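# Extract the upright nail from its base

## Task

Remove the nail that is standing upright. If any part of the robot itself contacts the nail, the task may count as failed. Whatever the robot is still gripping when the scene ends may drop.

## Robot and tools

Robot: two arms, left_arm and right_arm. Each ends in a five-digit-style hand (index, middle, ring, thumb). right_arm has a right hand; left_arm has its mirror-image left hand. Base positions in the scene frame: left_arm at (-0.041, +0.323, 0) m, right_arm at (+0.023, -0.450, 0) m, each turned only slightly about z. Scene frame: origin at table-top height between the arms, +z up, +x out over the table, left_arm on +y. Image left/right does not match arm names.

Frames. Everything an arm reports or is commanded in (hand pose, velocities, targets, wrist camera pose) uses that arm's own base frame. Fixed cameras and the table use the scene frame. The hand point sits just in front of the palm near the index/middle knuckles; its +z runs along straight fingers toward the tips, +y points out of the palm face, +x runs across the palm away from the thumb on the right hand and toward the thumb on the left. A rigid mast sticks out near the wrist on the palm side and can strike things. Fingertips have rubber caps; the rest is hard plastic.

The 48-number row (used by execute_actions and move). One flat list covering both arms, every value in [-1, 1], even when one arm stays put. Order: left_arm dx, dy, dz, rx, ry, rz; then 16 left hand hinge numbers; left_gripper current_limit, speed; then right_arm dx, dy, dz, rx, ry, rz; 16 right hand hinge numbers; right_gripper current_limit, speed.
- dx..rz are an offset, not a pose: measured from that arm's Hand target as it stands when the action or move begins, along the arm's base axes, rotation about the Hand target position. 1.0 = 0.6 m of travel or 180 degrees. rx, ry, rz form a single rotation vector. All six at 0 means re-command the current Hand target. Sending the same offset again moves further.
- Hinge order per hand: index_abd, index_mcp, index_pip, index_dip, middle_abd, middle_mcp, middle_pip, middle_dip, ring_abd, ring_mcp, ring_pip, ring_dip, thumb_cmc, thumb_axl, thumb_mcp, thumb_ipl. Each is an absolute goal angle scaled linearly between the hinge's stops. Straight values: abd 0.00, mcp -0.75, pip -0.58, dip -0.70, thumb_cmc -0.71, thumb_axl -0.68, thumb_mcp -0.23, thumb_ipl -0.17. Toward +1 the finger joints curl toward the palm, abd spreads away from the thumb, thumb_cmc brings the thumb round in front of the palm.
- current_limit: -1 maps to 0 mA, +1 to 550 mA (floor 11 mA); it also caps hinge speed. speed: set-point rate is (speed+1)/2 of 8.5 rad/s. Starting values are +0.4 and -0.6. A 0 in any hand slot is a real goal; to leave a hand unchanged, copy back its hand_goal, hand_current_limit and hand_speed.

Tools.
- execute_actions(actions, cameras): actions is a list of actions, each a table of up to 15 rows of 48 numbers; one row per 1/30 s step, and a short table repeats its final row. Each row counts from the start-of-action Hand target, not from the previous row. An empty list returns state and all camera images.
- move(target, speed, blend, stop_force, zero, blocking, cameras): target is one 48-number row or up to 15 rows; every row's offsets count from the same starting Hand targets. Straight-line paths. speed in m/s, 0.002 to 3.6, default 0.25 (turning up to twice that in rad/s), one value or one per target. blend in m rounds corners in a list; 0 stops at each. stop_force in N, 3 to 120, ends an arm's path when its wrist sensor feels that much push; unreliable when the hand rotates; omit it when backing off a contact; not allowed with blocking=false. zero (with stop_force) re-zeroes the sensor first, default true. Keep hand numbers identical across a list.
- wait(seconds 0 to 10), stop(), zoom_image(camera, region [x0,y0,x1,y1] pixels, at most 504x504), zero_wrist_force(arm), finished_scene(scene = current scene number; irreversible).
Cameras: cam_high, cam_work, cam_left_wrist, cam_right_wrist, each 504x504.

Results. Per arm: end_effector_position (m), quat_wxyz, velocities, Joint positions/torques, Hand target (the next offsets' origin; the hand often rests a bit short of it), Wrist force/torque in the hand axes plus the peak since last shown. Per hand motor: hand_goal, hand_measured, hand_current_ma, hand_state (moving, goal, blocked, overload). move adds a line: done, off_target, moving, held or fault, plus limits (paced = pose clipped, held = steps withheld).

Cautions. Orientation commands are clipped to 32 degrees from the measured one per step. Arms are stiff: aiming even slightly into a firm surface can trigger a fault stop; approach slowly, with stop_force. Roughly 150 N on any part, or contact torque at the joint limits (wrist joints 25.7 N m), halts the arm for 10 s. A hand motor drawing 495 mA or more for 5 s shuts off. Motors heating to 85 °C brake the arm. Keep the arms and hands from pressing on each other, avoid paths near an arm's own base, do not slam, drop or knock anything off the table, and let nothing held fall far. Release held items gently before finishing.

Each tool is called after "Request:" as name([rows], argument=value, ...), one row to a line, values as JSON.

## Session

Request:
execute_actions(actions=[])

Scene clock: 0.00 s.
left_arm: end_effector_position=(+0.8010, -0.0428, +0.1721) hand_goal=(+0.000, -0.754, -0.576, -0.696, +0.000, -0.754, -0.576, -0.696, +0.000, -0.754, -0.576, -0.696, -0.714, -0.678, -0.226, -0.168) hand_measured=(+0.000, -0.754, -0.576, -0.696, +0.000, -0.754, -0.576, -0.696, +0.000, -0.754, -0.576, -0.696, -0.714, -0.678, -0.226, -0.168) hand_current_ma=(+0, +0, +0, +0, +0, +0, +0, +0, +0, +0, +0, +0, +0, +0, +0, +0) hand_state=(goal, goal, goal, goal, goal, goal, goal, goal, goal, goal, goal, goal, goal, goal, goal, goal) hand_current_limit=0.40 hand_speed=-0.60 end_effector_quat_wxyz=(+0.240, +0.383, +0.866, -0.212) | right_arm: end_effector_position=(+0.5935, +0.3361, +0.3786) hand_goal=(+0.000, -0.754, -0.576, -0.696, +0.000, -0.754, -0.576, -0.696, +0.000, -0.754, -0.576, -0.696, -0.714, -0.678, -0.226, -0.168) hand_measured=(+0.000, -0.754, -0.576, -0.696, +0.000, -0.754, -0.576, -0.696, +0.000, -0.754, -0.576, -0.696, -0.714, -0.678, -0.226, -0.168) hand_current_ma=(+0, +0, +0, +0, +0, +0, +0, +0, +0, +0, +0, +0, +0, +0, +0, +0) hand_state=(goal, goal, goal, goal, goal, goal, goal, goal, goal, goal, goal, goal, goal, goal, goal, goal) hand_current_limit=0.40 hand_speed=-0.60 end_effector_quat_wxyz=(-0.033, +0.847, +0.500, +0.179)
Joint positions: left_arm=[3.362 -2.117 -1.439 -0.997 0.936 -0.57] | right_arm=[0.401 -1.381 1.443 -1.983 -1.461 0.925]
Joint velocities: within noise
Joint torques (N m): no reading
Wrist force (N): no reading
Wrist torque (N m): no reading
Wrist force, peak (N): no reading
Hand target: left_arm +0.8010, -0.0428, +0.1721; +0.240, +0.383, +0.866, -0.212 | right_arm +0.5935, +0.3361, +0.3786; -0.033, +0.847, +0.500, +0.179

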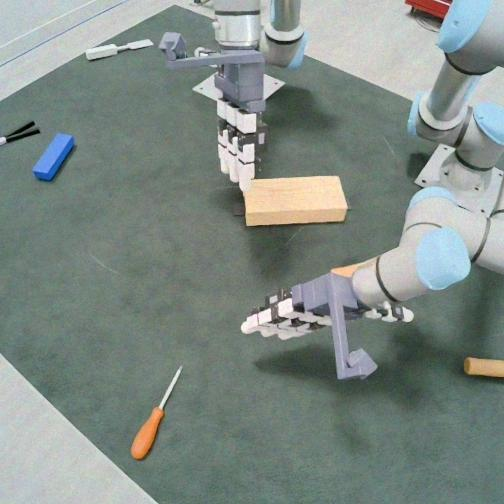

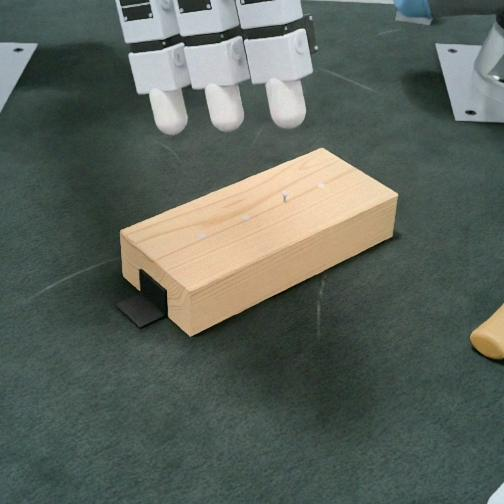

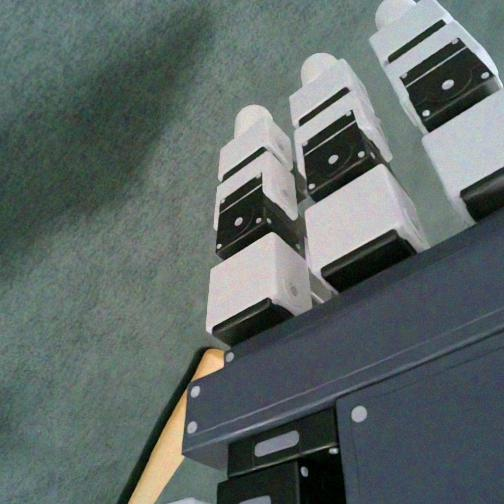

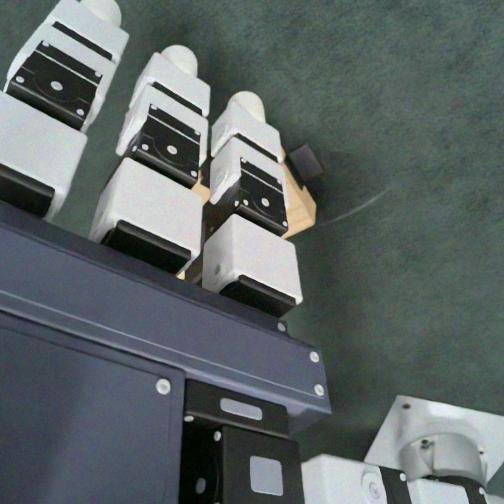

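Request:
zoom_image(camera="cam_high", region=[230, 230, 504, 400])

Request:
zoom_image(camera="cam_high", region=[200, 130, 400, 260])

Request:
zoom_image(camera="cam_work", region=[100, 120, 420, 350])

Scaled by 1.839 from the camera's 504x504 image, which has a finer 720x720 frame.

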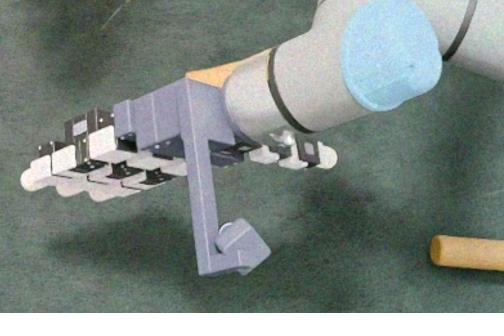

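Scaled by 2.520 from the camera's 504x504 image, which has a finer 720x720 frame.

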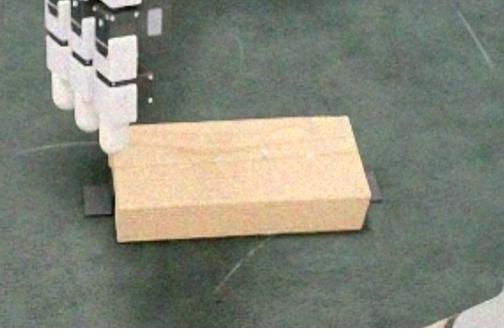

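Scaled by 1.575 from the camera's 504x504 image, which has a finer 720x720 frame.

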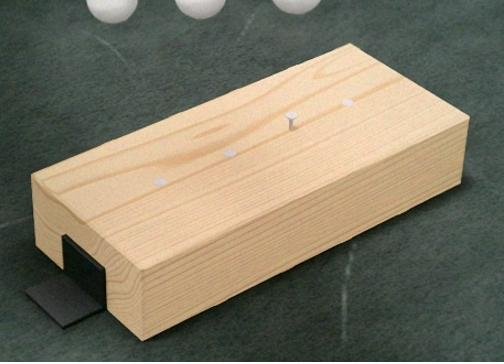

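Request:
move([
  [0,0,0.3,0,0,0, 0,-0.754,-0.576,-0.696,0,-0.754,-0.576,-0.696,0,-0.754,-0.576,-0.696,-0.714,-0.678,-0.226,-0.168,0.4,-0.6, 0,0,0,0,0,0, 0,-0.754,-0.576,-0.696,0,-0.754,-0.576,-0.696,0,-0.754,-0.576,-0.696,-0.714,-0.678,-0.226,-0.168,0.4,-0.6],
  [-0.6,0,0.35,0,0,0, 0,-0.754,-0.576,-0.696,0,-0.754,-0.576,-0.696,0,-0.754,-0.576,-0.696,-0.714,-0.678,-0.226,-0.168,0.4,-0.6, -0.3,-0.5,0,0,0,0, 0,-0.754,-0.576,-0.696,0,-0.754,-0.576,-0.696,0,-0.754,-0.576,-0.696,-0.714,-0.678,-0.226,-0.168,0.4,-0.6],
], speed=0.3, cameras=["all"])

Scene clock: 3.67 s.
left_arm: end_effector_position=(+0.4410, -0.0428, +0.3821) hand_goal=(+0.000, -0.754, -0.576, -0.696, +0.000, -0.754, -0.576, -0.696, +0.000, -0.754, -0.576, -0.696, -0.714, -0.678, -0.226, -0.168) hand_measured=(+0.000, -0.752, -0.576, -0.696, +0.000, -0.752, -0.576, -0.696, +0.000, -0.752, -0.576, -0.696, -0.714, -0.678, -0.224, -0.168) hand_current_ma=(-1, +9, -3, +0, -1, +9, -3, +0, -1, +10, -3, +0, +3, +4, +12, +2) hand_state=(goal, goal, goal, goal, goal, goal, goal, goal, goal, goal, goal, goal, goal, goal, goal, goal) hand_current_limit=0.40 hand_speed=-0.60 end_effector_quat_wxyz=(+0.240, +0.383, +0.866, -0.212) | right_arm: end_effector_position=(+0.4136, +0.0362, +0.3787) hand_goal=(+0.000, -0.754, -0.576, -0.696, +0.000, -0.754, -0.576, -0.696, +0.000, -0.754, -0.576, -0.696, -0.714, -0.678, -0.226, -0.168) hand_measured=(+0.000, -0.754, -0.576, -0.696, +0.000, -0.754, -0.576, -0.696, +0.000, -0.754, -0.576, -0.696, -0.714, -0.678, -0.224, -0.168) hand_current_ma=(+0, +1, -1, +0, +0, +1, -1, +0, +0, +1, -1, +0, +0, +1, +5, +0) hand_state=(goal, goal, goal, goal, goal, goal, goal, goal, goal, goal, goal, goal, goal, goal, goal, goal) hand_current_limit=0.40 hand_speed=-0.60 end_effector_quat_wxyz=(-0.033, +0.847, +0.500, +0.180)
Joint positions: left_arm=[3.611 -1.121 -1.891 -1.73 0.919 -0.259] | right_arm=[-0.325 -2.136 2.009 -1.637 -1.257 0.21]
Joint torques (N m): left_arm=[2.36 15.78 26.5 0.92 -0.38 -1.09] | right_arm=[-9.11 -7.65 -16.49 -1.74 -1.02 -1.61]
Wrist force (N): left_arm=[0.0 0.5 -0.1] | right_arm=[-0.7 0.2 0.0]
Wrist torque (N m): left_arm=[0.08 0.02 0.08] | right_arm=[0.02 0.10 -0.09]
Wrist force, peak (N): left_arm=[-1.7 -1.1 -2.8] | right_arm=[-2.3 -0.5 -1.2]
Hand target: left_arm +0.4410, -0.0428, +0.3821; +0.240, +0.383, +0.866, -0.212 | right_arm +0.4135, +0.0361, +0.3786; -0.033, +0.847, +0.500, +0.179
Off the commanded pose: left_arm 0.000 m, 0 deg | right_arm 0.000 m, 0 deg.
move: done

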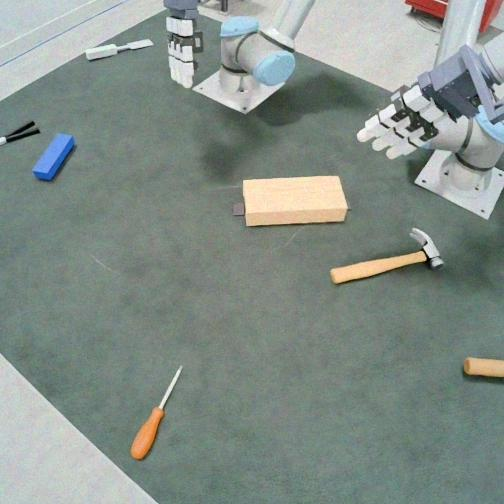

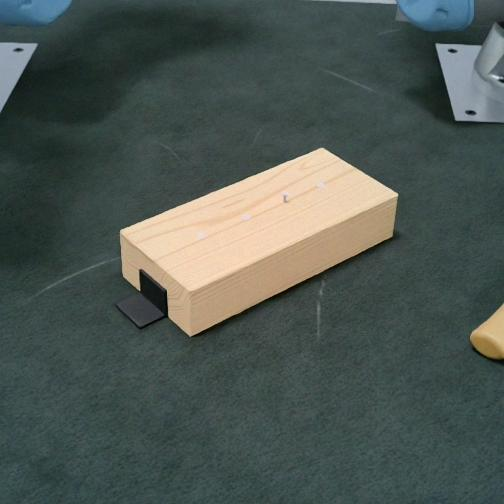

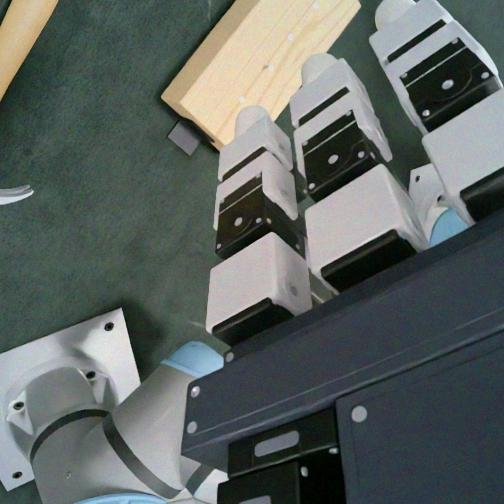

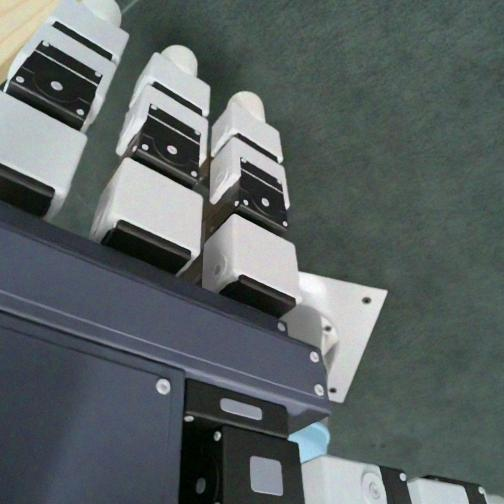

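Request:
zoom_image(camera="cam_high", region=[320, 210, 460, 300])

Scaled by 3.600 from the camera's 504x504 image, which has a finer 720x720 frame.

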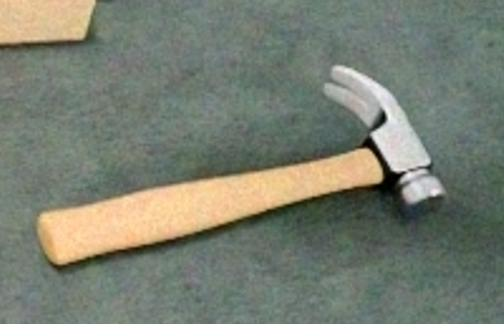

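Request:
move([
  [-0.011,-0.0357,-0.35,-0.0737,0.3036,-0.0455, 0,-0.7,0.81,-0.696,0,-0.7,0.81,-0.696,0,-0.7,0.81,-0.696,0.714,-0.677,0.1,-0.276,0.4,-0.2, -0.083,-0.2,0,0,0,0, 0,-0.754,-0.576,-0.696,0,-0.754,-0.576,-0.696,0,-0.754,-0.576,-0.696,-0.714,-0.678,-0.226,-0.168,0.4,-0.6],
], speed=0.25, cameras=["cam_high","cam_left_wrist"])

Request:
zoom_image(camera="cam_high", region=[320, 200, 460, 320])

Scene clock: 10.67 s.
left_arm: end_effector_position=(+0.4344, -0.0643, +0.1722) hand_goal=(+0.000, -0.700, +0.810, -0.696, +0.000, -0.700, +0.810, -0.696, +0.000, -0.700, +0.810, -0.696, +0.714, -0.678, +0.100, -0.276) hand_measured=(+0.000, -0.696, +0.804, -0.696, +0.000, -0.696, +0.804, -0.696, +0.000, -0.696, +0.804, -0.696, +0.710, -0.678, +0.100, -0.274) hand_current_ma=(-1, +16, -23, +0, -1, +16, -23, +0, -1, +18, -24, +0, -21, +4, +1, +16) hand_state=(goal, goal, goal, goal, goal, goal, goal, goal, goal, goal, goal, goal, goal, goal, goal, goal) hand_current_limit=0.40 hand_speed=-0.20 end_effector_quat_wxyz=(-0.157, +0.273, +0.822, -0.474) | right_arm: end_effector_position=(+0.3637, -0.0839, +0.3787) hand_goal=(+0.000, -0.754, -0.576, -0.696, +0.000, -0.754, -0.576, -0.696, +0.000, -0.754, -0.576, -0.696, -0.714, -0.678, -0.226, -0.168) hand_measured=(+0.000, -0.754, -0.576, -0.696, +0.000, -0.754, -0.576, -0.696, +0.000, -0.754, -0.576, -0.696, -0.714, -0.678, -0.224, -0.168) hand_current_ma=(+0, +1, -1, +0, +0, +1, -1, +0, +0, +1, -1, +0, +0, +1, +5, +0) hand_state=(goal, goal, goal, goal, goal, goal, goal, goal, goal, goal, goal, goal, goal, goal, goal, goal) hand_current_limit=0.40 hand_speed=-0.60 end_effector_quat_wxyz=(-0.033, +0.847, +0.500, +0.180)
Joint positions: left_arm=[3.474 -1.82 -1.664 -2.188 1.062 -0.329] | right_arm=[-0.872 -2.252 2 -1.313 -1.204 -0.369]
Joint torques (N m): left_arm=[8.08 25.79 8.61 0.48 -1.74 2.65] | right_arm=[-0.4 5.79 -16.2 -5.3 1.35 0.09]
Wrist force (N): left_arm=[-0.1 0.5 -0.2] | right_arm=[-0.9 -0.3 0.0]
Wrist torque (N m): left_arm=[0.40 0.14 -0.09] | right_arm=[-0.09 0.10 -0.07]
Wrist force, peak (N): left_arm=[-0.2 1.8 0.2] | right_arm=[-1.2 -0.1 -0.5]
Hand target: left_arm +0.4344, -0.0643, +0.1721; -0.157, +0.273, +0.822, -0.474 | right_arm +0.3637, -0.0839, +0.3786; -0.033, +0.847, +0.500, +0.179
Off the commanded pose: left_arm 0.000 m, 0 deg | right_arm 0.000 m, 0 deg.
move: done
Images, in order (width x height): cam_high 504x504, cam_left_wrist 504x504.

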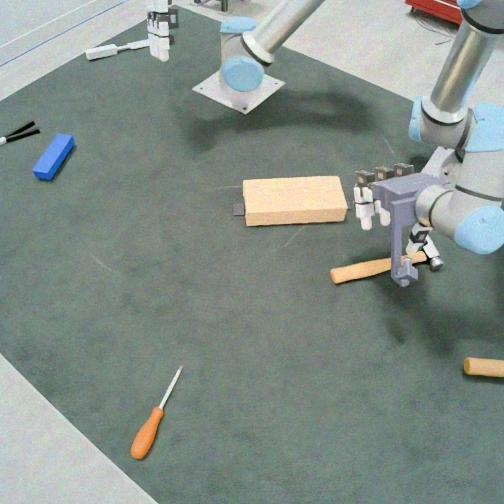

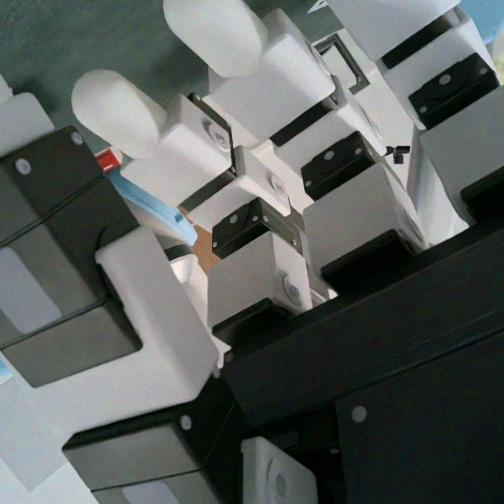

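Scaled by 3.600 from the camera's 504x504 image, which has a finer 720x720 frame.

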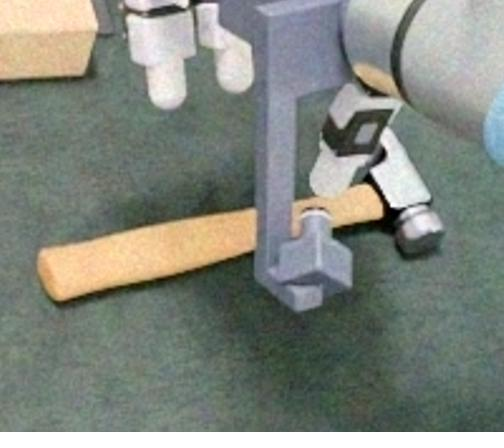

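Request:
move([
  [0,0,-0.15,0,0,0, 0,-0.7,0.81,-0.696,0,-0.7,0.81,-0.696,0,-0.7,0.81,-0.696,0.714,-0.677,0.1,-0.276,0.4,-0.2, 0,0,0,0,0,0, 0,-0.754,-0.576,-0.696,0,-0.754,-0.576,-0.696,0,-0.754,-0.576,-0.696,-0.714,-0.678,-0.226,-0.168,0.4,-0.6],
], speed=0.1, cameras=["cam_high","cam_left_wrist"])

Request:
zoom_image(camera="cam_high", region=[320, 200, 460, 320])

Scene clock: 12.43 s.
left_arm: end_effector_position=(+0.4343, -0.0643, +0.0820) hand_goal=(+0.000, -0.700, +0.810, -0.696, +0.000, -0.700, +0.810, -0.696, +0.000, -0.700, +0.810, -0.696, +0.714, -0.678, +0.100, -0.276) hand_measured=(+0.000, -0.696, +0.806, -0.696, +0.000, -0.696, +0.806, -0.696, +0.000, -0.696, +0.804, -0.696, +0.710, -0.678, +0.100, -0.274) hand_current_ma=(-1, +16, -22, +0, -1, +16, -22, +0, -1, +18, -23, +0, -20, +4, +1, +16) hand_state=(goal, goal, goal, goal, goal, goal, goal, goal, goal, goal, goal, goal, goal, goal, goal, goal) hand_current_limit=0.40 hand_speed=-0.20 end_effector_quat_wxyz=(-0.157, +0.273, +0.822, -0.474) | right_arm: end_effector_position=(+0.3637, -0.0839, +0.3786) hand_goal=(+0.000, -0.754, -0.576, -0.696, +0.000, -0.754, -0.576, -0.696, +0.000, -0.754, -0.576, -0.696, -0.714, -0.678, -0.226, -0.168) hand_measured=(+0.000, -0.754, -0.576, -0.696, +0.000, -0.754, -0.576, -0.696, +0.000, -0.754, -0.576, -0.696, -0.714, -0.678, -0.224, -0.168) hand_current_ma=(+0, +1, -1, +0, +0, +1, -1, +0, +0, +1, -1, +0, +0, +1, +5, +0) hand_state=(goal, goal, goal, goal, goal, goal, goal, goal, goal, goal, goal, goal, goal, goal, goal, goal) hand_current_limit=0.40 hand_speed=-0.60 end_effector_quat_wxyz=(-0.033, +0.847, +0.500, +0.179)
Joint positions: left_arm=[3.474 -1.915 -1.793 -1.965 1.062 -0.329] | right_arm=[-0.872 -2.252 2 -1.313 -1.204 -0.369]
Joint torques (N m): left_arm=[1.15 44.3 32.27 0.4 -0.61 -2.77] | right_arm=[-7.18 13.23 -16.12 -5.15 -1.11 -0.48]
Wrist force (N): left_arm=[0.3 0.2 -0.1] | right_arm=[-0.6 -0.3 -0.2]
Wrist torque (N m): left_arm=[0.33 0.09 -0.06] | right_arm=[-0.09 0.07 -0.04]
Wrist force, peak (N): left_arm=[0.0 1.5 0.2] | right_arm=[-0.9 -0.6 -0.1]
Hand target: left_arm +0.4344, -0.0643, +0.0821; -0.157, +0.273, +0.822, -0.474 | right_arm +0.3637, -0.0839, +0.3786; -0.033, +0.847, +0.500, +0.179
Off the commanded pose: left_arm 0.000 m, 0 deg | right_arm 0.000 m, 0 deg.
move: done
Images, in order (width x height): cam_high 504x504, cam_left_wrist 504x504.

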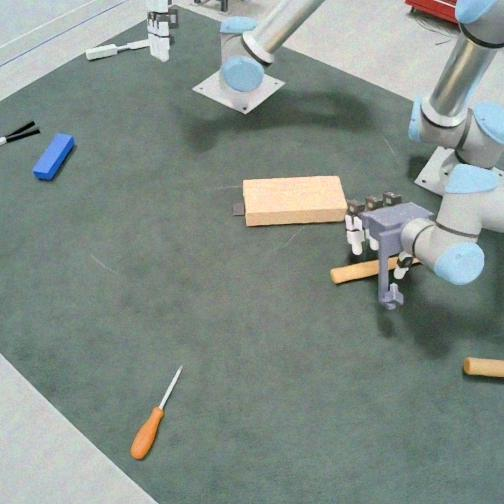

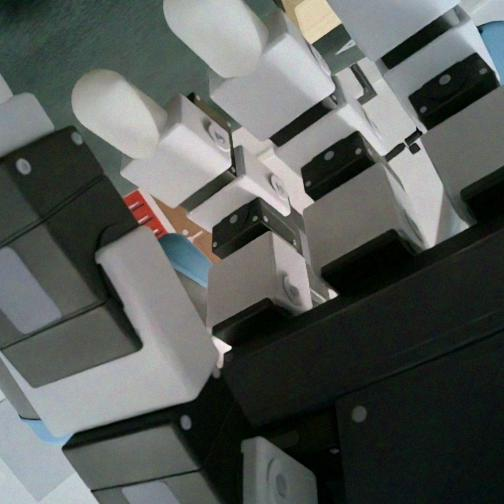

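Scaled by 3.600 from the camera's 504x504 image, which has a finer 720x720 frame.

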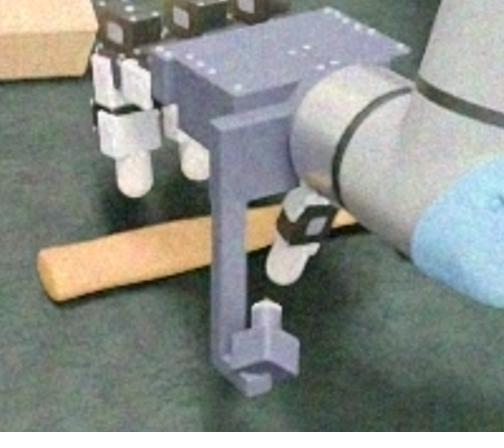

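Request:
move([
  [0,-0.0333,0,0,0,0, 0,-0.7,0.81,-0.696,0,-0.7,0.81,-0.696,0,-0.7,0.81,-0.696,0.714,-0.677,0.1,-0.276,0.4,-0.2, 0,0,0,0,0,0, 0,-0.754,-0.576,-0.696,0,-0.754,-0.576,-0.696,0,-0.754,-0.576,-0.696,-0.714,-0.678,-0.226,-0.168,0.4,-0.6],
  [0,-0.0333,-0.0635,0,0,0, 0,-0.7,0.81,-0.696,0,-0.7,0.81,-0.696,0,-0.7,0.81,-0.696,0.714,-0.677,0.1,-0.276,0.4,-0.2, 0,0,0,0,0,0, 0,-0.754,-0.576,-0.696,0,-0.754,-0.576,-0.696,0,-0.754,-0.576,-0.696,-0.714,-0.678,-0.226,-0.168,0.4,-0.6],
], speed=0.05, stop_force=10, cameras=["cam_high","cam_left_wrist"])

Request:
zoom_image(camera="cam_high", region=[320, 200, 460, 320])

Scene clock: 15.67 s.
left_arm: end_effector_position=(+0.4344, -0.0842, +0.0440) hand_goal=(+0.000, -0.700, +0.810, -0.696, +0.000, -0.700, +0.810, -0.696, +0.000, -0.700, +0.810, -0.696, +0.714, -0.678, +0.100, -0.276) hand_measured=(+0.000, -0.696, +0.806, -0.696, +0.000, -0.696, +0.806, -0.696, +0.000, -0.696, +0.804, -0.696, +0.710, -0.678, +0.100, -0.274) hand_current_ma=(-1, +16, -22, +0, -1, +17, -22, +0, -1, +18, -23, +0, -18, +4, +1, +16) hand_state=(goal, goal, goal, goal, goal, goal, goal, goal, goal, goal, goal, goal, goal, goal, goal, goal) hand_current_limit=0.40 hand_speed=-0.20 end_effector_quat_wxyz=(-0.157, +0.273, +0.822, -0.474) | right_arm: end_effector_position=(+0.3637, -0.0839, +0.3786) hand_goal=(+0.000, -0.754, -0.576, -0.696, +0.000, -0.754, -0.576, -0.696, +0.000, -0.754, -0.576, -0.696, -0.714, -0.678, -0.226, -0.168) hand_measured=(+0.000, -0.754, -0.576, -0.696, +0.000, -0.754, -0.576, -0.696, +0.000, -0.754, -0.576, -0.696, -0.714, -0.678, -0.224, -0.168) hand_current_ma=(+0, +1, -1, +0, +0, +1, -1, +0, +0, +1, -1, +0, +0, +1, +5, +0) hand_state=(goal, goal, goal, goal, goal, goal, goal, goal, goal, goal, goal, goal, goal, goal, goal, goal) hand_current_limit=0.40 hand_speed=-0.60 end_effector_quat_wxyz=(-0.033, +0.847, +0.500, +0.179)
Joint positions: left_arm=[3.438 -1.964 -1.841 -1.856 1.032 -0.353] | right_arm=[-0.872 -2.252 2 -1.313 -1.204 -0.369]
Joint torques (N m): left_arm=[3.68 47.19 31.49 1.59 -1.5 -1.06] | right_arm=[-8.2 11.84 -13.88 -5.22 -1.09 1.7]
Wrist force (N): left_arm=[0.2 0.2 -0.1] | right_arm=[-0.6 -0.2 -0.1]
Wrist torque (N m): left_arm=[0.35 0.10 -0.08] | right_arm=[-0.09 0.08 -0.04]
Wrist force, peak (N): left_arm=[0.5 1.0 -0.4] | right_arm=[-1.0 -0.5 -0.2]
Hand target: left_arm +0.4344, -0.0842, +0.0440; -0.157, +0.273, +0.822, -0.474 | right_arm +0.3637, -0.0839, +0.3786; -0.033, +0.847, +0.500, +0.179
Off the commanded pose: left_arm 0.000 m, 0 deg | right_arm 0.000 m, 0 deg.
move: done
Images, in order (width x height): cam_high 504x504, cam_left_wrist 504x504.

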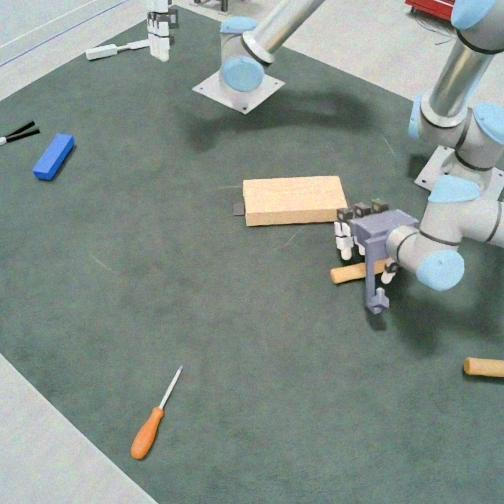

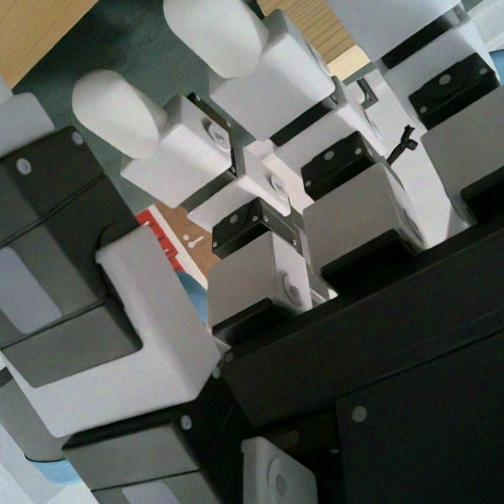

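Scaled by 3.600 from the camera's 504x504 image, which has a finer 720x720 frame.

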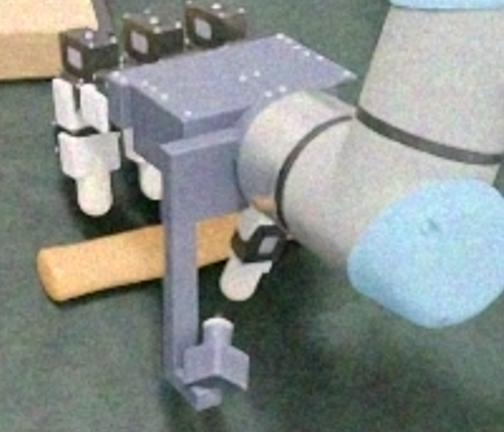

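Request:
move([
  [-0.0133,0.01,-0.0275,0,0,0, 0,-0.7,0.81,-0.696,0,-0.7,0.81,-0.696,0,-0.7,0.81,-0.696,0.714,-0.677,0.1,-0.276,0.4,-0.2, 0,0,0,0,0,0, 0,-0.754,-0.576,-0.696,0,-0.754,-0.576,-0.696,0,-0.754,-0.576,-0.696,-0.714,-0.678,-0.226,-0.168,0.4,-0.6],
], speed=0.03, stop_force=8, cameras=["cam_high","cam_left_wrist"])

Request:
zoom_image(camera="cam_high", region=[320, 200, 460, 320])

Scene clock: 18.10 s.
left_arm: end_effector_position=(+0.4264, -0.0782, +0.0275) hand_goal=(+0.000, -0.700, +0.810, -0.696, +0.000, -0.700, +0.810, -0.696, +0.000, -0.700, +0.810, -0.696, +0.714, -0.678, +0.100, -0.276) hand_measured=(+0.000, -0.696, +0.806, -0.696, +0.000, -0.696, +0.806, -0.696, +0.000, -0.696, +0.804, -0.696, +0.710, -0.678, +0.100, -0.274) hand_current_ma=(-1, +16, -22, +0, -1, +17, -22, +0, -1, +18, -23, +0, -18, +4, +1, +16) hand_state=(goal, goal, goal, goal, goal, goal, goal, goal, goal, goal, goal, goal, goal, goal, goal, goal) hand_current_limit=0.40 hand_speed=-0.20 end_effector_quat_wxyz=(-0.157, +0.273, +0.822, -0.474) | right_arm: end_effector_position=(+0.3637, -0.0839, +0.3786) hand_goal=(+0.000, -0.754, -0.576, -0.696, +0.000, -0.754, -0.576, -0.696, +0.000, -0.754, -0.576, -0.696, -0.714, -0.678, -0.226, -0.168) hand_measured=(+0.000, -0.754, -0.576, -0.696, +0.000, -0.754, -0.576, -0.696, +0.000, -0.754, -0.576, -0.696, -0.714, -0.678, -0.224, -0.168) hand_current_ma=(+0, +1, -1, +0, +0, +1, -1, +0, +0, +1, -1, +0, +0, +1, +5, +0) hand_state=(goal, goal, goal, goal, goal, goal, goal, goal, goal, goal, goal, goal, goal, goal, goal, goal) hand_current_limit=0.40 hand_speed=-0.60 end_effector_quat_wxyz=(-0.033, +0.847, +0.500, +0.179)
Joint positions: left_arm=[3.454 -1.975 -1.877 -1.813 1.045 -0.342] | right_arm=[-0.872 -2.252 2 -1.313 -1.204 -0.369]
Joint torques (N m): left_arm=[-7.88 46.64 31.19 -1.26 -1.67 -2.9] | right_arm=[-7.37 13 -15.82 -4.89 -1.1 1.59]
Wrist force (N): left_arm=[0.3 0.1 -0.3] | right_arm=[-0.7 -0.3 -0.4]
Wrist torque (N m): left_arm=[0.35 0.08 -0.15] | right_arm=[-0.07 0.10 -0.06]
Wrist force, peak (N): left_arm=[0.4 0.9 0.0] | right_arm=[-1.0 -0.4 0.0]
Hand target: left_arm +0.4264, -0.0782, +0.0275; -0.157, +0.273, +0.822, -0.474 | right_arm +0.3637, -0.0839, +0.3786; -0.033, +0.847, +0.500, +0.179
Off the commanded pose: left_arm 0.000 m, 0 deg | right_arm 0.000 m, 0 deg.
move: done
Images, in order (width x height): cam_high 504x504, cam_left_wrist 504x504.

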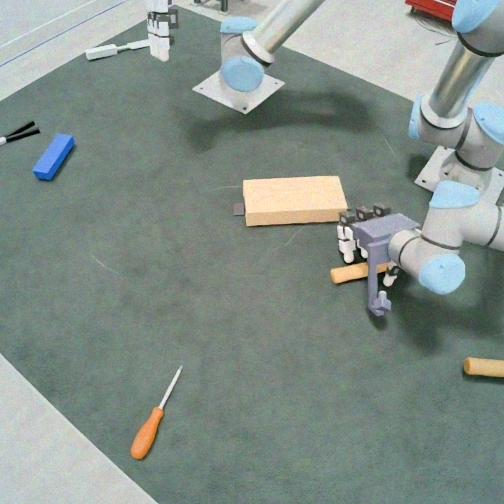

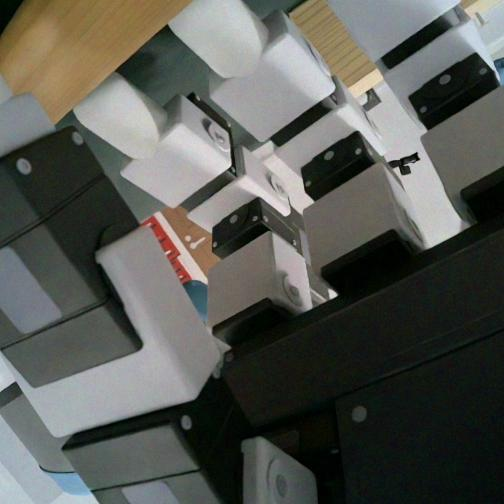

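Scaled by 3.600 from the camera's 504x504 image, which has a finer 720x720 frame.

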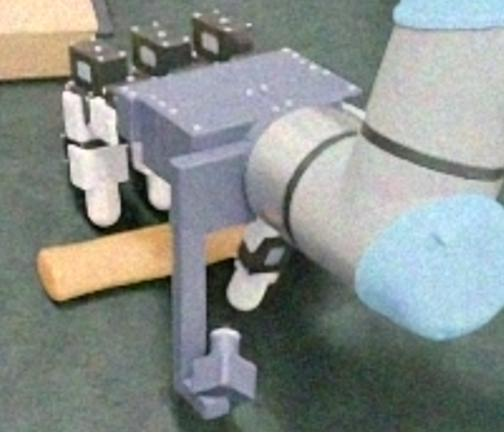

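Request:
move([
  [0,0,0.0045,0,0,0, 0,-0.467,0.72,-0.696,0,-0.467,0.72,-0.696,0,-0.467,0.72,-0.696,0.74,-0.677,0.2,-0.276,0.4,-0.5, 0,0,0,0,0,0, 0,-0.754,-0.576,-0.696,0,-0.754,-0.576,-0.696,0,-0.754,-0.576,-0.696,-0.714,-0.678,-0.226,-0.168,0.4,-0.6],
  [0,0,0.0045,0,0,0, 0,-0.25,0.63,-0.696,0,-0.25,0.63,-0.696,0,-0.25,0.63,-0.696,0.76,-0.677,0.3,-0.2,0.4,-0.6, 0,0,0,0,0,0, 0,-0.754,-0.576,-0.696,0,-0.754,-0.576,-0.696,0,-0.754,-0.576,-0.696,-0.714,-0.678,-0.226,-0.168,0.4,-0.6],
], speed=0.05, cameras=["cam_high","cam_left_wrist"])

Request:
zoom_image(camera="cam_high", region=[320, 200, 460, 320])

Scene clock: 19.87 s.
left_arm: end_effector_position=(+0.4264, -0.0782, +0.0302) hand_goal=(+0.000, -0.250, +0.630, -0.696, +0.000, -0.250, +0.630, -0.696, +0.000, -0.250, +0.630, -0.696, +0.760, -0.678, +0.300, -0.200) hand_measured=(+0.000, -0.342, +0.614, -0.702, +0.002, -0.350, +0.606, -0.706, +0.000, -0.342, +0.604, -0.708, +0.734, -0.688, +0.156, -0.268) hand_current_ma=(-1, -384, -78, -30, +4, -384, -109, -51, +2, -385, -127, -59, -127, -54, -385, -385) hand_state=(goal, blocked, goal, goal, goal, blocked, blocked, goal, goal, blocked, blocked, goal, blocked, goal, blocked, blocked) hand_current_limit=0.40 hand_speed=-0.60 end_effector_quat_wxyz=(-0.157, +0.273, +0.822, -0.474) | right_arm: end_effector_position=(+0.3637, -0.0839, +0.3786) hand_goal=(+0.000, -0.754, -0.576, -0.696, +0.000, -0.754, -0.576, -0.696, +0.000, -0.754, -0.576, -0.696, -0.714, -0.678, -0.226, -0.168) hand_measured=(+0.000, -0.754, -0.576, -0.696, +0.000, -0.754, -0.576, -0.696, +0.000, -0.754, -0.576, -0.696, -0.714, -0.678, -0.224, -0.168) hand_current_ma=(+0, +1, -1, +0, +0, +1, -1, +0, +0, +1, -1, +0, +0, +1, +5, +0) hand_state=(goal, goal, goal, goal, goal, goal, goal, goal, goal, goal, goal, goal, goal, goal, goal, goal) hand_current_limit=0.40 hand_speed=-0.60 end_effector_quat_wxyz=(-0.033, +0.847, +0.500, +0.179)
Joint positions: left_arm=[3.454 -1.971 -1.875 -1.82 1.045 -0.342] | right_arm=[-0.872 -2.252 2 -1.313 -1.204 -0.369]
Joint torques (N m): left_arm=[-5.13 29.41 21.5 2.15 -1.01 -2.71] | right_arm=[-8.08 13.53 -15.75 -4.58 -1.3 1.51]
Wrist force (N): left_arm=[-0.4 -3.2 -0.1] | right_arm=[-0.7 -0.2 -0.2]
Wrist torque (N m): left_arm=[0.21 0.13 -0.16] | right_arm=[-0.08 0.08 -0.05]
Wrist force, peak (N): left_arm=[-0.3 -4.4 -0.3] | right_arm=[-1.0 -0.4 -0.1]
Hand target: left_arm +0.4264, -0.0782, +0.0302; -0.157, +0.273, +0.822, -0.474 | right_arm +0.3637, -0.0839, +0.3786; -0.033, +0.847, +0.500, +0.179
Off the commanded pose: left_arm 0.000 m, 0 deg | right_arm 0.000 m, 0 deg.
move: done
Images, in order (width x height): cam_high 504x504, cam_left_wrist 504x504.

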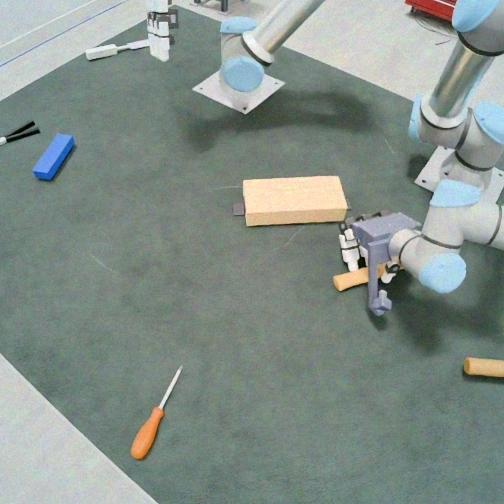

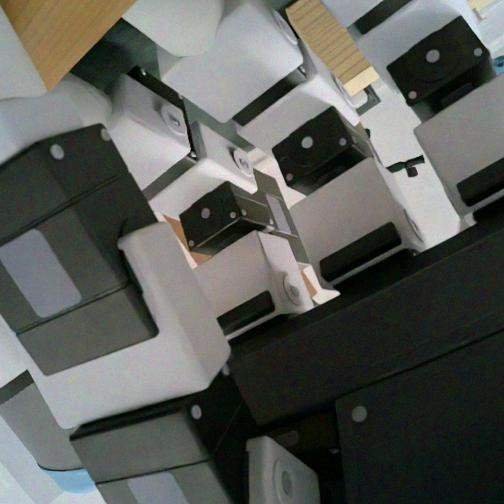

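Scaled by 3.600 from the camera's 504x504 image, which has a finer 720x720 frame.

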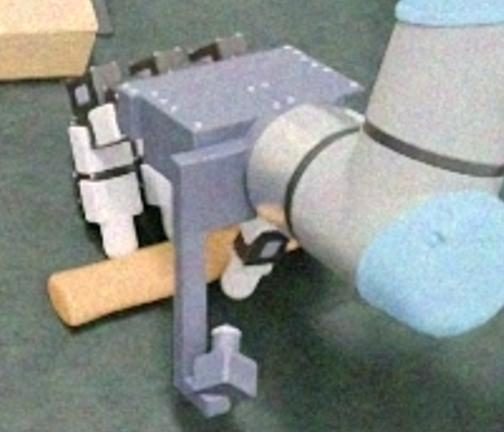

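Request:
move(target=[0,0,0,0,0,0, 0,-0.2,0.66,-0.696,0,-0.2,0.66,-0.696,0,-0.2,0.66,-0.696,0.76,-0.677,0.4,-0.1,0.78,-0.6, 0,0,0,0,0,0, 0,-0.754,-0.576,-0.696,0,-0.754,-0.576,-0.696,0,-0.754,-0.576,-0.696,-0.714,-0.678,-0.226,-0.168,0.4,-0.6])

Request:
move([
  [-0.0065,0.0048,0.04,-0.0332,-0.0446,0, 0,-0.2,0.66,-0.696,0,-0.2,0.66,-0.696,0,-0.2,0.66,-0.696,0.76,-0.677,0.4,-0.1,0.78,-0.6, 0,0,0,0,0,0, 0,-0.754,-0.576,-0.696,0,-0.754,-0.576,-0.696,0,-0.754,-0.576,-0.696,-0.714,-0.678,-0.226,-0.168,0.4,-0.6],
], speed=0.05, cameras=["cam_high","cam_left_wrist"])

Request:
zoom_image(camera="cam_high", region=[320, 200, 460, 320])

Scene clock: 21.03 s.
left_arm: end_effector_position=(+0.4264, -0.0782, +0.0302) hand_goal=(+0.000, -0.200, +0.660, -0.696, +0.000, -0.200, +0.660, -0.696, +0.000, -0.200, +0.660, -0.696, +0.760, -0.678, +0.400, -0.100) hand_measured=(+0.002, -0.326, +0.614, -0.712, +0.002, -0.332, +0.606, -0.714, +0.000, -0.322, +0.604, -0.712, +0.732, -0.688, +0.148, -0.268) hand_current_ma=(+6, -489, -223, -73, +5, -490, -255, -88, +2, -490, -274, -77, -135, -56, -489, -490) hand_state=(goal, blocked, blocked, goal, goal, blocked, blocked, goal, goal, blocked, blocked, goal, blocked, goal, blocked, blocked) hand_current_limit=0.78 hand_speed=-0.60 end_effector_quat_wxyz=(-0.157, +0.273, +0.822, -0.474) | right_arm: end_effector_position=(+0.3637, -0.0839, +0.3786) hand_goal=(+0.000, -0.754, -0.576, -0.696, +0.000, -0.754, -0.576, -0.696, +0.000, -0.754, -0.576, -0.696, -0.714, -0.678, -0.226, -0.168) hand_measured=(+0.000, -0.754, -0.576, -0.696, +0.000, -0.754, -0.576, -0.696, +0.000, -0.754, -0.576, -0.696, -0.714, -0.678, -0.224, -0.168) hand_current_ma=(+0, +1, -1, +0, +0, +1, -1, +0, +0, +1, -1, +0, +0, +1, +5, +0) hand_state=(goal, goal, goal, goal, goal, goal, goal, goal, goal, goal, goal, goal, goal, goal, goal, goal) hand_current_limit=0.40 hand_speed=-0.60 end_effector_quat_wxyz=(-0.033, +0.847, +0.500, +0.179)
Joint positions: left_arm=[3.454 -1.971 -1.875 -1.82 1.045 -0.342] | right_arm=[-0.872 -2.252 2 -1.313 -1.204 -0.369]
Joint torques (N m): left_arm=[-1.24 24.11 8.4 0.57 -0.29 -2.34] | right_arm=[-8.31 12.2 -15.89 -4.78 -1.27 1.41]
Wrist force (N): left_arm=[-1.0 -1.5 0.0] | right_arm=[-0.4 -0.5 0.0]
Wrist torque (N m): left_arm=[0.23 0.19 -0.18] | right_arm=[-0.13 0.04 -0.03]
Wrist force, peak (N): left_arm=[-0.5 -3.6 0.1] | right_arm=[-0.9 -0.6 -0.4]
Hand target: left_arm +0.4264, -0.0782, +0.0302; -0.157, +0.273, +0.822, -0.474 | right_arm +0.3637, -0.0839, +0.3786; -0.033, +0.847, +0.500, +0.179
Off the commanded pose: left_arm 0.000 m, 0 deg | right_arm 0.000 m, 0 deg.
move: done

Scene clock: 23.13 s.
left_arm: end_effector_position=(+0.4224, -0.0754, +0.0542) hand_goal=(+0.000, -0.200, +0.660, -0.696, +0.000, -0.200, +0.660, -0.696, +0.000, -0.200, +0.660, -0.696, +0.760, -0.678, +0.400, -0.100) hand_measured=(+0.002, -0.294, +0.614, -0.716, +0.002, -0.288, +0.606, -0.714, +0.000, -0.266, +0.610, -0.712, +0.728, -0.688, +0.114, -0.268) hand_current_ma=(+6, -486, -223, -92, +5, -453, -255, -88, +2, -339, -238, -77, -156, -56, -489, -489) hand_state=(goal, blocked, blocked, goal, goal, blocked, blocked, goal, goal, blocked, blocked, goal, blocked, goal, blocked, blocked) hand_current_limit=0.78 hand_speed=-0.60 end_effector_quat_wxyz=(-0.085, +0.313, +0.805, -0.496) | right_arm: end_effector_position=(+0.3637, -0.0839, +0.3786) hand_goal=(+0.000, -0.754, -0.576, -0.696, +0.000, -0.754, -0.576, -0.696, +0.000, -0.754, -0.576, -0.696, -0.714, -0.678, -0.226, -0.168) hand_measured=(+0.000, -0.754, -0.576, -0.696, +0.000, -0.754, -0.576, -0.696, +0.000, -0.754, -0.576, -0.696, -0.714, -0.678, -0.224, -0.168) hand_current_ma=(+0, +1, -1, +0, +0, +1, -1, +0, +0, +1, -1, +0, +0, +1, +5, +0) hand_state=(goal, goal, goal, goal, goal, goal, goal, goal, goal, goal, goal, goal, goal, goal, goal, goal) hand_current_limit=0.40 hand_speed=-0.60 end_effector_quat_wxyz=(-0.033, +0.847, +0.500, +0.179)
Joint positions: left_arm=[3.516 -1.874 -1.936 -1.852 1.011 -0.162] | right_arm=[-0.872 -2.252 2 -1.313 -1.204 -0.369]
Joint torques (N m): left_arm=[-7.3 20.45 29.42 1.68 0.68 -2.63] | right_arm=[-8 13.37 -15.64 -4.61 -1.44 1.3]
Wrist force (N): left_arm=[0.2 1.1 0.0] | right_arm=[-0.8 -0.5 -0.5]
Wrist torque (N m): left_arm=[0.38 0.08 -0.11] | right_arm=[-0.09 0.11 -0.07]
Wrist force, peak (N): left_arm=[1.8 1.4 0.1] | right_arm=[-0.9 -0.6 -0.3]
Hand target: left_arm +0.4225, -0.0754, +0.0542; -0.085, +0.313, +0.805, -0.496 | right_arm +0.3637, -0.0839, +0.3786; -0.033, +0.847, +0.500, +0.179
Off the commanded pose: left_arm 0.000 m, 0 deg | right_arm 0.000 m, 0 deg.
move: done
Images, in order (width x height): cam_high 504x504, cam_left_wrist 504x504.

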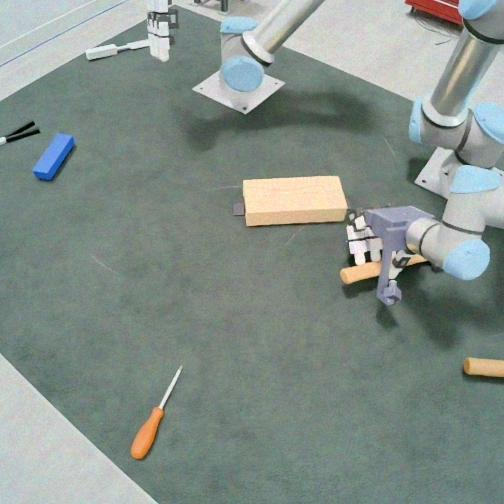

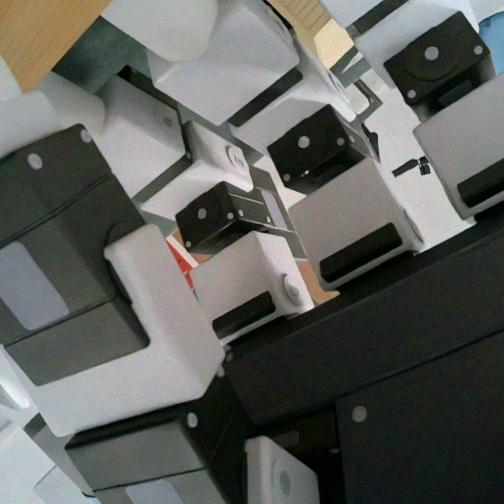

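Scaled by 3.600 from the camera's 504x504 image, which has a finer 720x720 frame.

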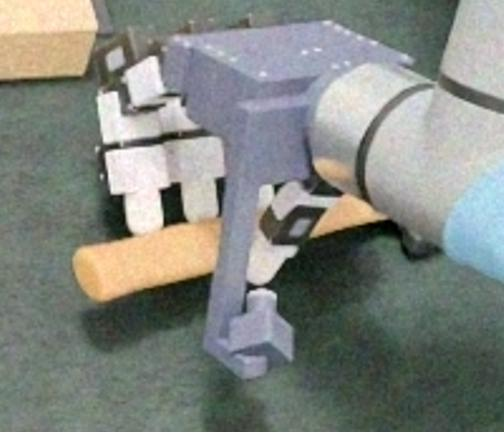

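Request:
execute_actions(actions=[])

Scene clock: 25.10 s.
left_arm: end_effector_position=(+0.4225, -0.0754, +0.0542) hand_goal=(+0.000, -0.200, +0.660, -0.696, +0.000, -0.200, +0.660, -0.696, +0.000, -0.200, +0.660, -0.696, +0.760, -0.678, +0.400, -0.100) hand_measured=(+0.002, -0.294, +0.614, -0.716, +0.002, -0.288, +0.606, -0.714, +0.000, -0.266, +0.610, -0.712, +0.728, -0.688, +0.114, -0.268) hand_current_ma=(+6, -486, -223, -92, +5, -453, -255, -88, +2, -339, -239, -77, -156, -56, -489, -489) hand_state=(goal, blocked, blocked, goal, goal, blocked, blocked, goal, goal, blocked, blocked, goal, blocked, goal, blocked, blocked) hand_current_limit=0.78 hand_speed=-0.60 end_effector_quat_wxyz=(-0.085, +0.313, +0.805, -0.496) | right_arm: end_effector_position=(+0.3637, -0.0839, +0.3786) hand_goal=(+0.000, -0.754, -0.576, -0.696, +0.000, -0.754, -0.576, -0.696, +0.000, -0.754, -0.576, -0.696, -0.714, -0.678, -0.226, -0.168) hand_measured=(+0.000, -0.754, -0.576, -0.696, +0.000, -0.754, -0.576, -0.696, +0.000, -0.754, -0.576, -0.696, -0.714, -0.678, -0.224, -0.168) hand_current_ma=(+0, +1, -1, +0, +0, +1, -1, +0, +0, +1, -1, +0, +0, +1, +5, +0) hand_state=(goal, goal, goal, goal, goal, goal, goal, goal, goal, goal, goal, goal, goal, goal, goal, goal) hand_current_limit=0.40 hand_speed=-0.60 end_effector_quat_wxyz=(-0.033, +0.847, +0.500, +0.179)
Joint positions: left_arm=[3.516 -1.874 -1.936 -1.852 1.011 -0.162] | right_arm=[-0.872 -2.252 2 -1.313 -1.204 -0.369]
Joint velocities: within noise
Joint torques (N m): left_arm=[-8.55 20.51 31.92 1.72 0.36 -2.09] | right_arm=[-7.8 12.93 -16.5 -4.85 -1.19 1.46]
Wrist force (N): left_arm=[1.1 0.6 0.2] | right_arm=[-0.6 -0.2 -0.2]
Wrist torque (N m): left_arm=[0.33 0.01 -0.10] | right_arm=[-0.07 0.08 -0.04]
Wrist force, peak (N): left_arm=[0.9 1.6 0.4] | right_arm=[-0.8 -0.5 -0.4]
Hand target: left_arm +0.4225, -0.0754, +0.0542; -0.085, +0.313, +0.805, -0.496 | right_arm +0.3637, -0.0839, +0.3786; -0.033, +0.847, +0.500, +0.179
Off the commanded pose: left_arm 0.000 m, 0 deg | right_arm 0.000 m, 0 deg.

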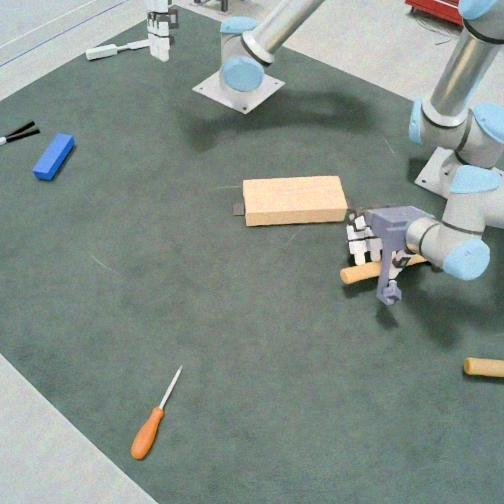

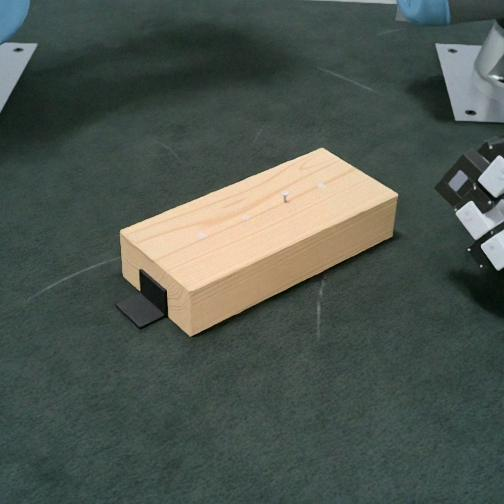

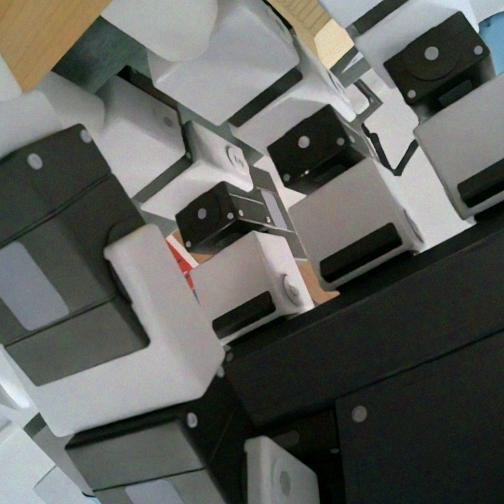

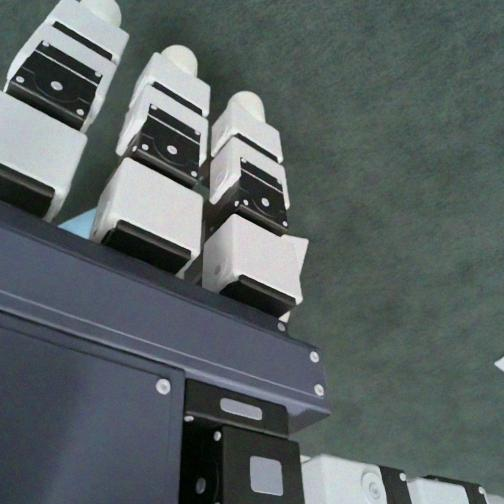

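Request:
move([
  [0,0,0,0,0,0, 0,-0.2,0.66,-0.696, 0,-0.2,0.66,-0.696, 0,-0.575,0.752,-0.696, 0.76,-0.677,0.4,-0.1,0.78,-0.6, 0,0,0,0,0,0, 0,-0.754,-0.576,-0.696, 0,-0.754,-0.576,-0.696, 0,-0.754,-0.576,-0.696, -0.714,-0.678,-0.226,-0.168,0.4,-0.6],
  [0,0,0,0,0,0, 0,-0.2,0.66,-0.696, 0,-0.2,0.66,-0.696, 0,-0.264,0.2555,-0.696, 0.76,-0.677,0.4,-0.1,0.78,-0.6, 0,0,0,0,0,0, 0,-0.754,-0.576,-0.696, 0,-0.754,-0.576,-0.696, 0,-0.754,-0.576,-0.696, -0.714,-0.678,-0.226,-0.168,0.4,-0.6],
  [0,0,0,0,0,0, 0,-0.2,0.66,-0.696, 0,-0.2,0.66,-0.696, 0,0.164,-0.117,-0.696, 0.76,-0.677,0.4,-0.1,0.78,-0.6, 0,0,0,0,0,0, 0,-0.754,-0.576,-0.696, 0,-0.754,-0.576,-0.696, 0,-0.754,-0.576,-0.696, -0.714,-0.678,-0.226,-0.168,0.4,-0.6],
  [0,0,0,0,0,0, 0,-0.2,0.66,-0.696, 0,-0.2,0.66,-0.696, 0,0.096,0.12,-0.3, 0.76,-0.677,0.4,-0.1,0.78,-0.6, 0,0,0,0,0,0, 0,-0.754,-0.576,-0.696, 0,-0.754,-0.576,-0.696, 0,-0.754,-0.576,-0.696, -0.714,-0.678,-0.226,-0.168,0.4,-0.6],
], cameras=["cam_high", "cam_work"])

Scene clock: 28.30 s.
left_arm: end_effector_position=(+0.4225, -0.0754, +0.0542) hand_goal=(+0.000, -0.200, +0.660, -0.696, +0.000, -0.200, +0.660, -0.696, +0.000, +0.096, +0.120, -0.300, +0.760, -0.678, +0.400, -0.100) hand_measured=(+0.002, -0.282, +0.622, -0.716, +0.002, -0.274, +0.622, -0.716, +0.002, +0.024, -0.002, -0.372, +0.726, -0.688, +0.096, -0.268) hand_current_ma=(+8, -426, -185, -91, +8, -377, -185, -90, +4, -373, -490, -355, -162, -56, -489, -489) hand_state=(goal, blocked, blocked, goal, goal, blocked, blocked, goal, goal, blocked, blocked, blocked, blocked, goal, blocked, blocked) hand_current_limit=0.78 hand_speed=-0.60 end_effector_quat_wxyz=(-0.085, +0.313, +0.805, -0.496) | right_arm: end_effector_position=(+0.3637, -0.0839, +0.3786) hand_goal=(+0.000, -0.754, -0.576, -0.696, +0.000, -0.754, -0.576, -0.696, +0.000, -0.754, -0.576, -0.696, -0.714, -0.678, -0.226, -0.168) hand_measured=(+0.000, -0.754, -0.576, -0.696, +0.000, -0.754, -0.576, -0.696, +0.000, -0.754, -0.576, -0.696, -0.714, -0.678, -0.224, -0.168) hand_current_ma=(+0, +1, -1, +0, +0, +1, -1, +0, +0, +1, -1, +0, +0, +1, +5, +0) hand_state=(goal, goal, goal, goal, goal, goal, goal, goal, goal, goal, goal, goal, goal, goal, goal, goal) hand_current_limit=0.40 hand_speed=-0.60 end_effector_quat_wxyz=(-0.033, +0.847, +0.500, +0.179)
Joint positions: left_arm=[3.516 -1.874 -1.936 -1.852 1.011 -0.162] | right_arm=[-0.872 -2.252 2 -1.313 -1.204 -0.369]
Joint torques (N m): left_arm=[-7.17 21.76 30.08 -0.06 -0.37 -2.2] | right_arm=[-7.97 12.6 -16.34 -4.62 -1.11 1.49]
Wrist force (N): left_arm=[-0.7 -1.1 0.1] | right_arm=[-0.7 -0.6 -0.2]
Wrist torque (N m): left_arm=[0.24 0.17 -0.30] | right_arm=[-0.13 0.09 -0.06]
Wrist force, peak (N): left_arm=[0.3 1.8 0.8] | right_arm=[-0.9 -0.7 0.1]
Hand target: left_arm +0.4225, -0.0754, +0.0542; -0.085, +0.313, +0.805, -0.496 | right_arm +0.3637, -0.0839, +0.3786; -0.033, +0.847, +0.500, +0.179
Off the commanded pose: left_arm 0.000 m, 0 deg | right_arm 0.000 m, 0 deg.
move: done
Images, in order (width x height): cam_high 504x504, cam_work 504x504.

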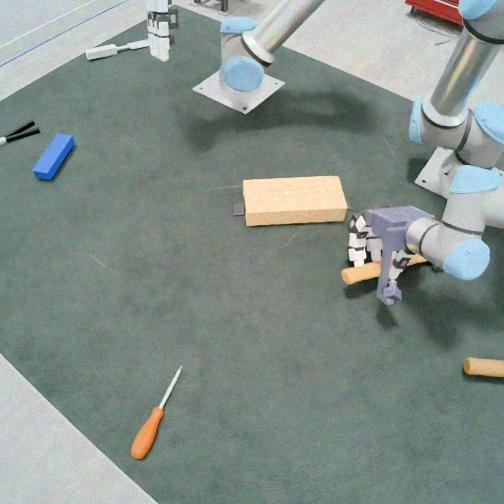

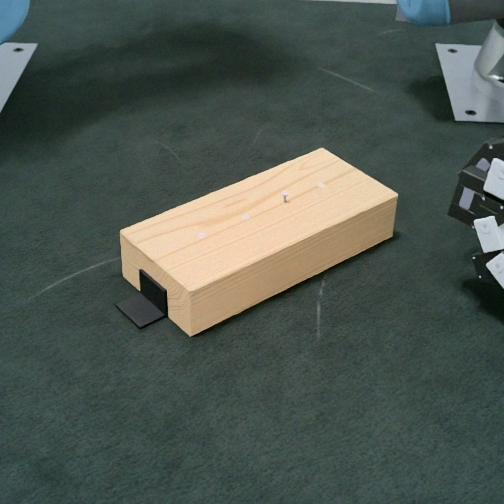

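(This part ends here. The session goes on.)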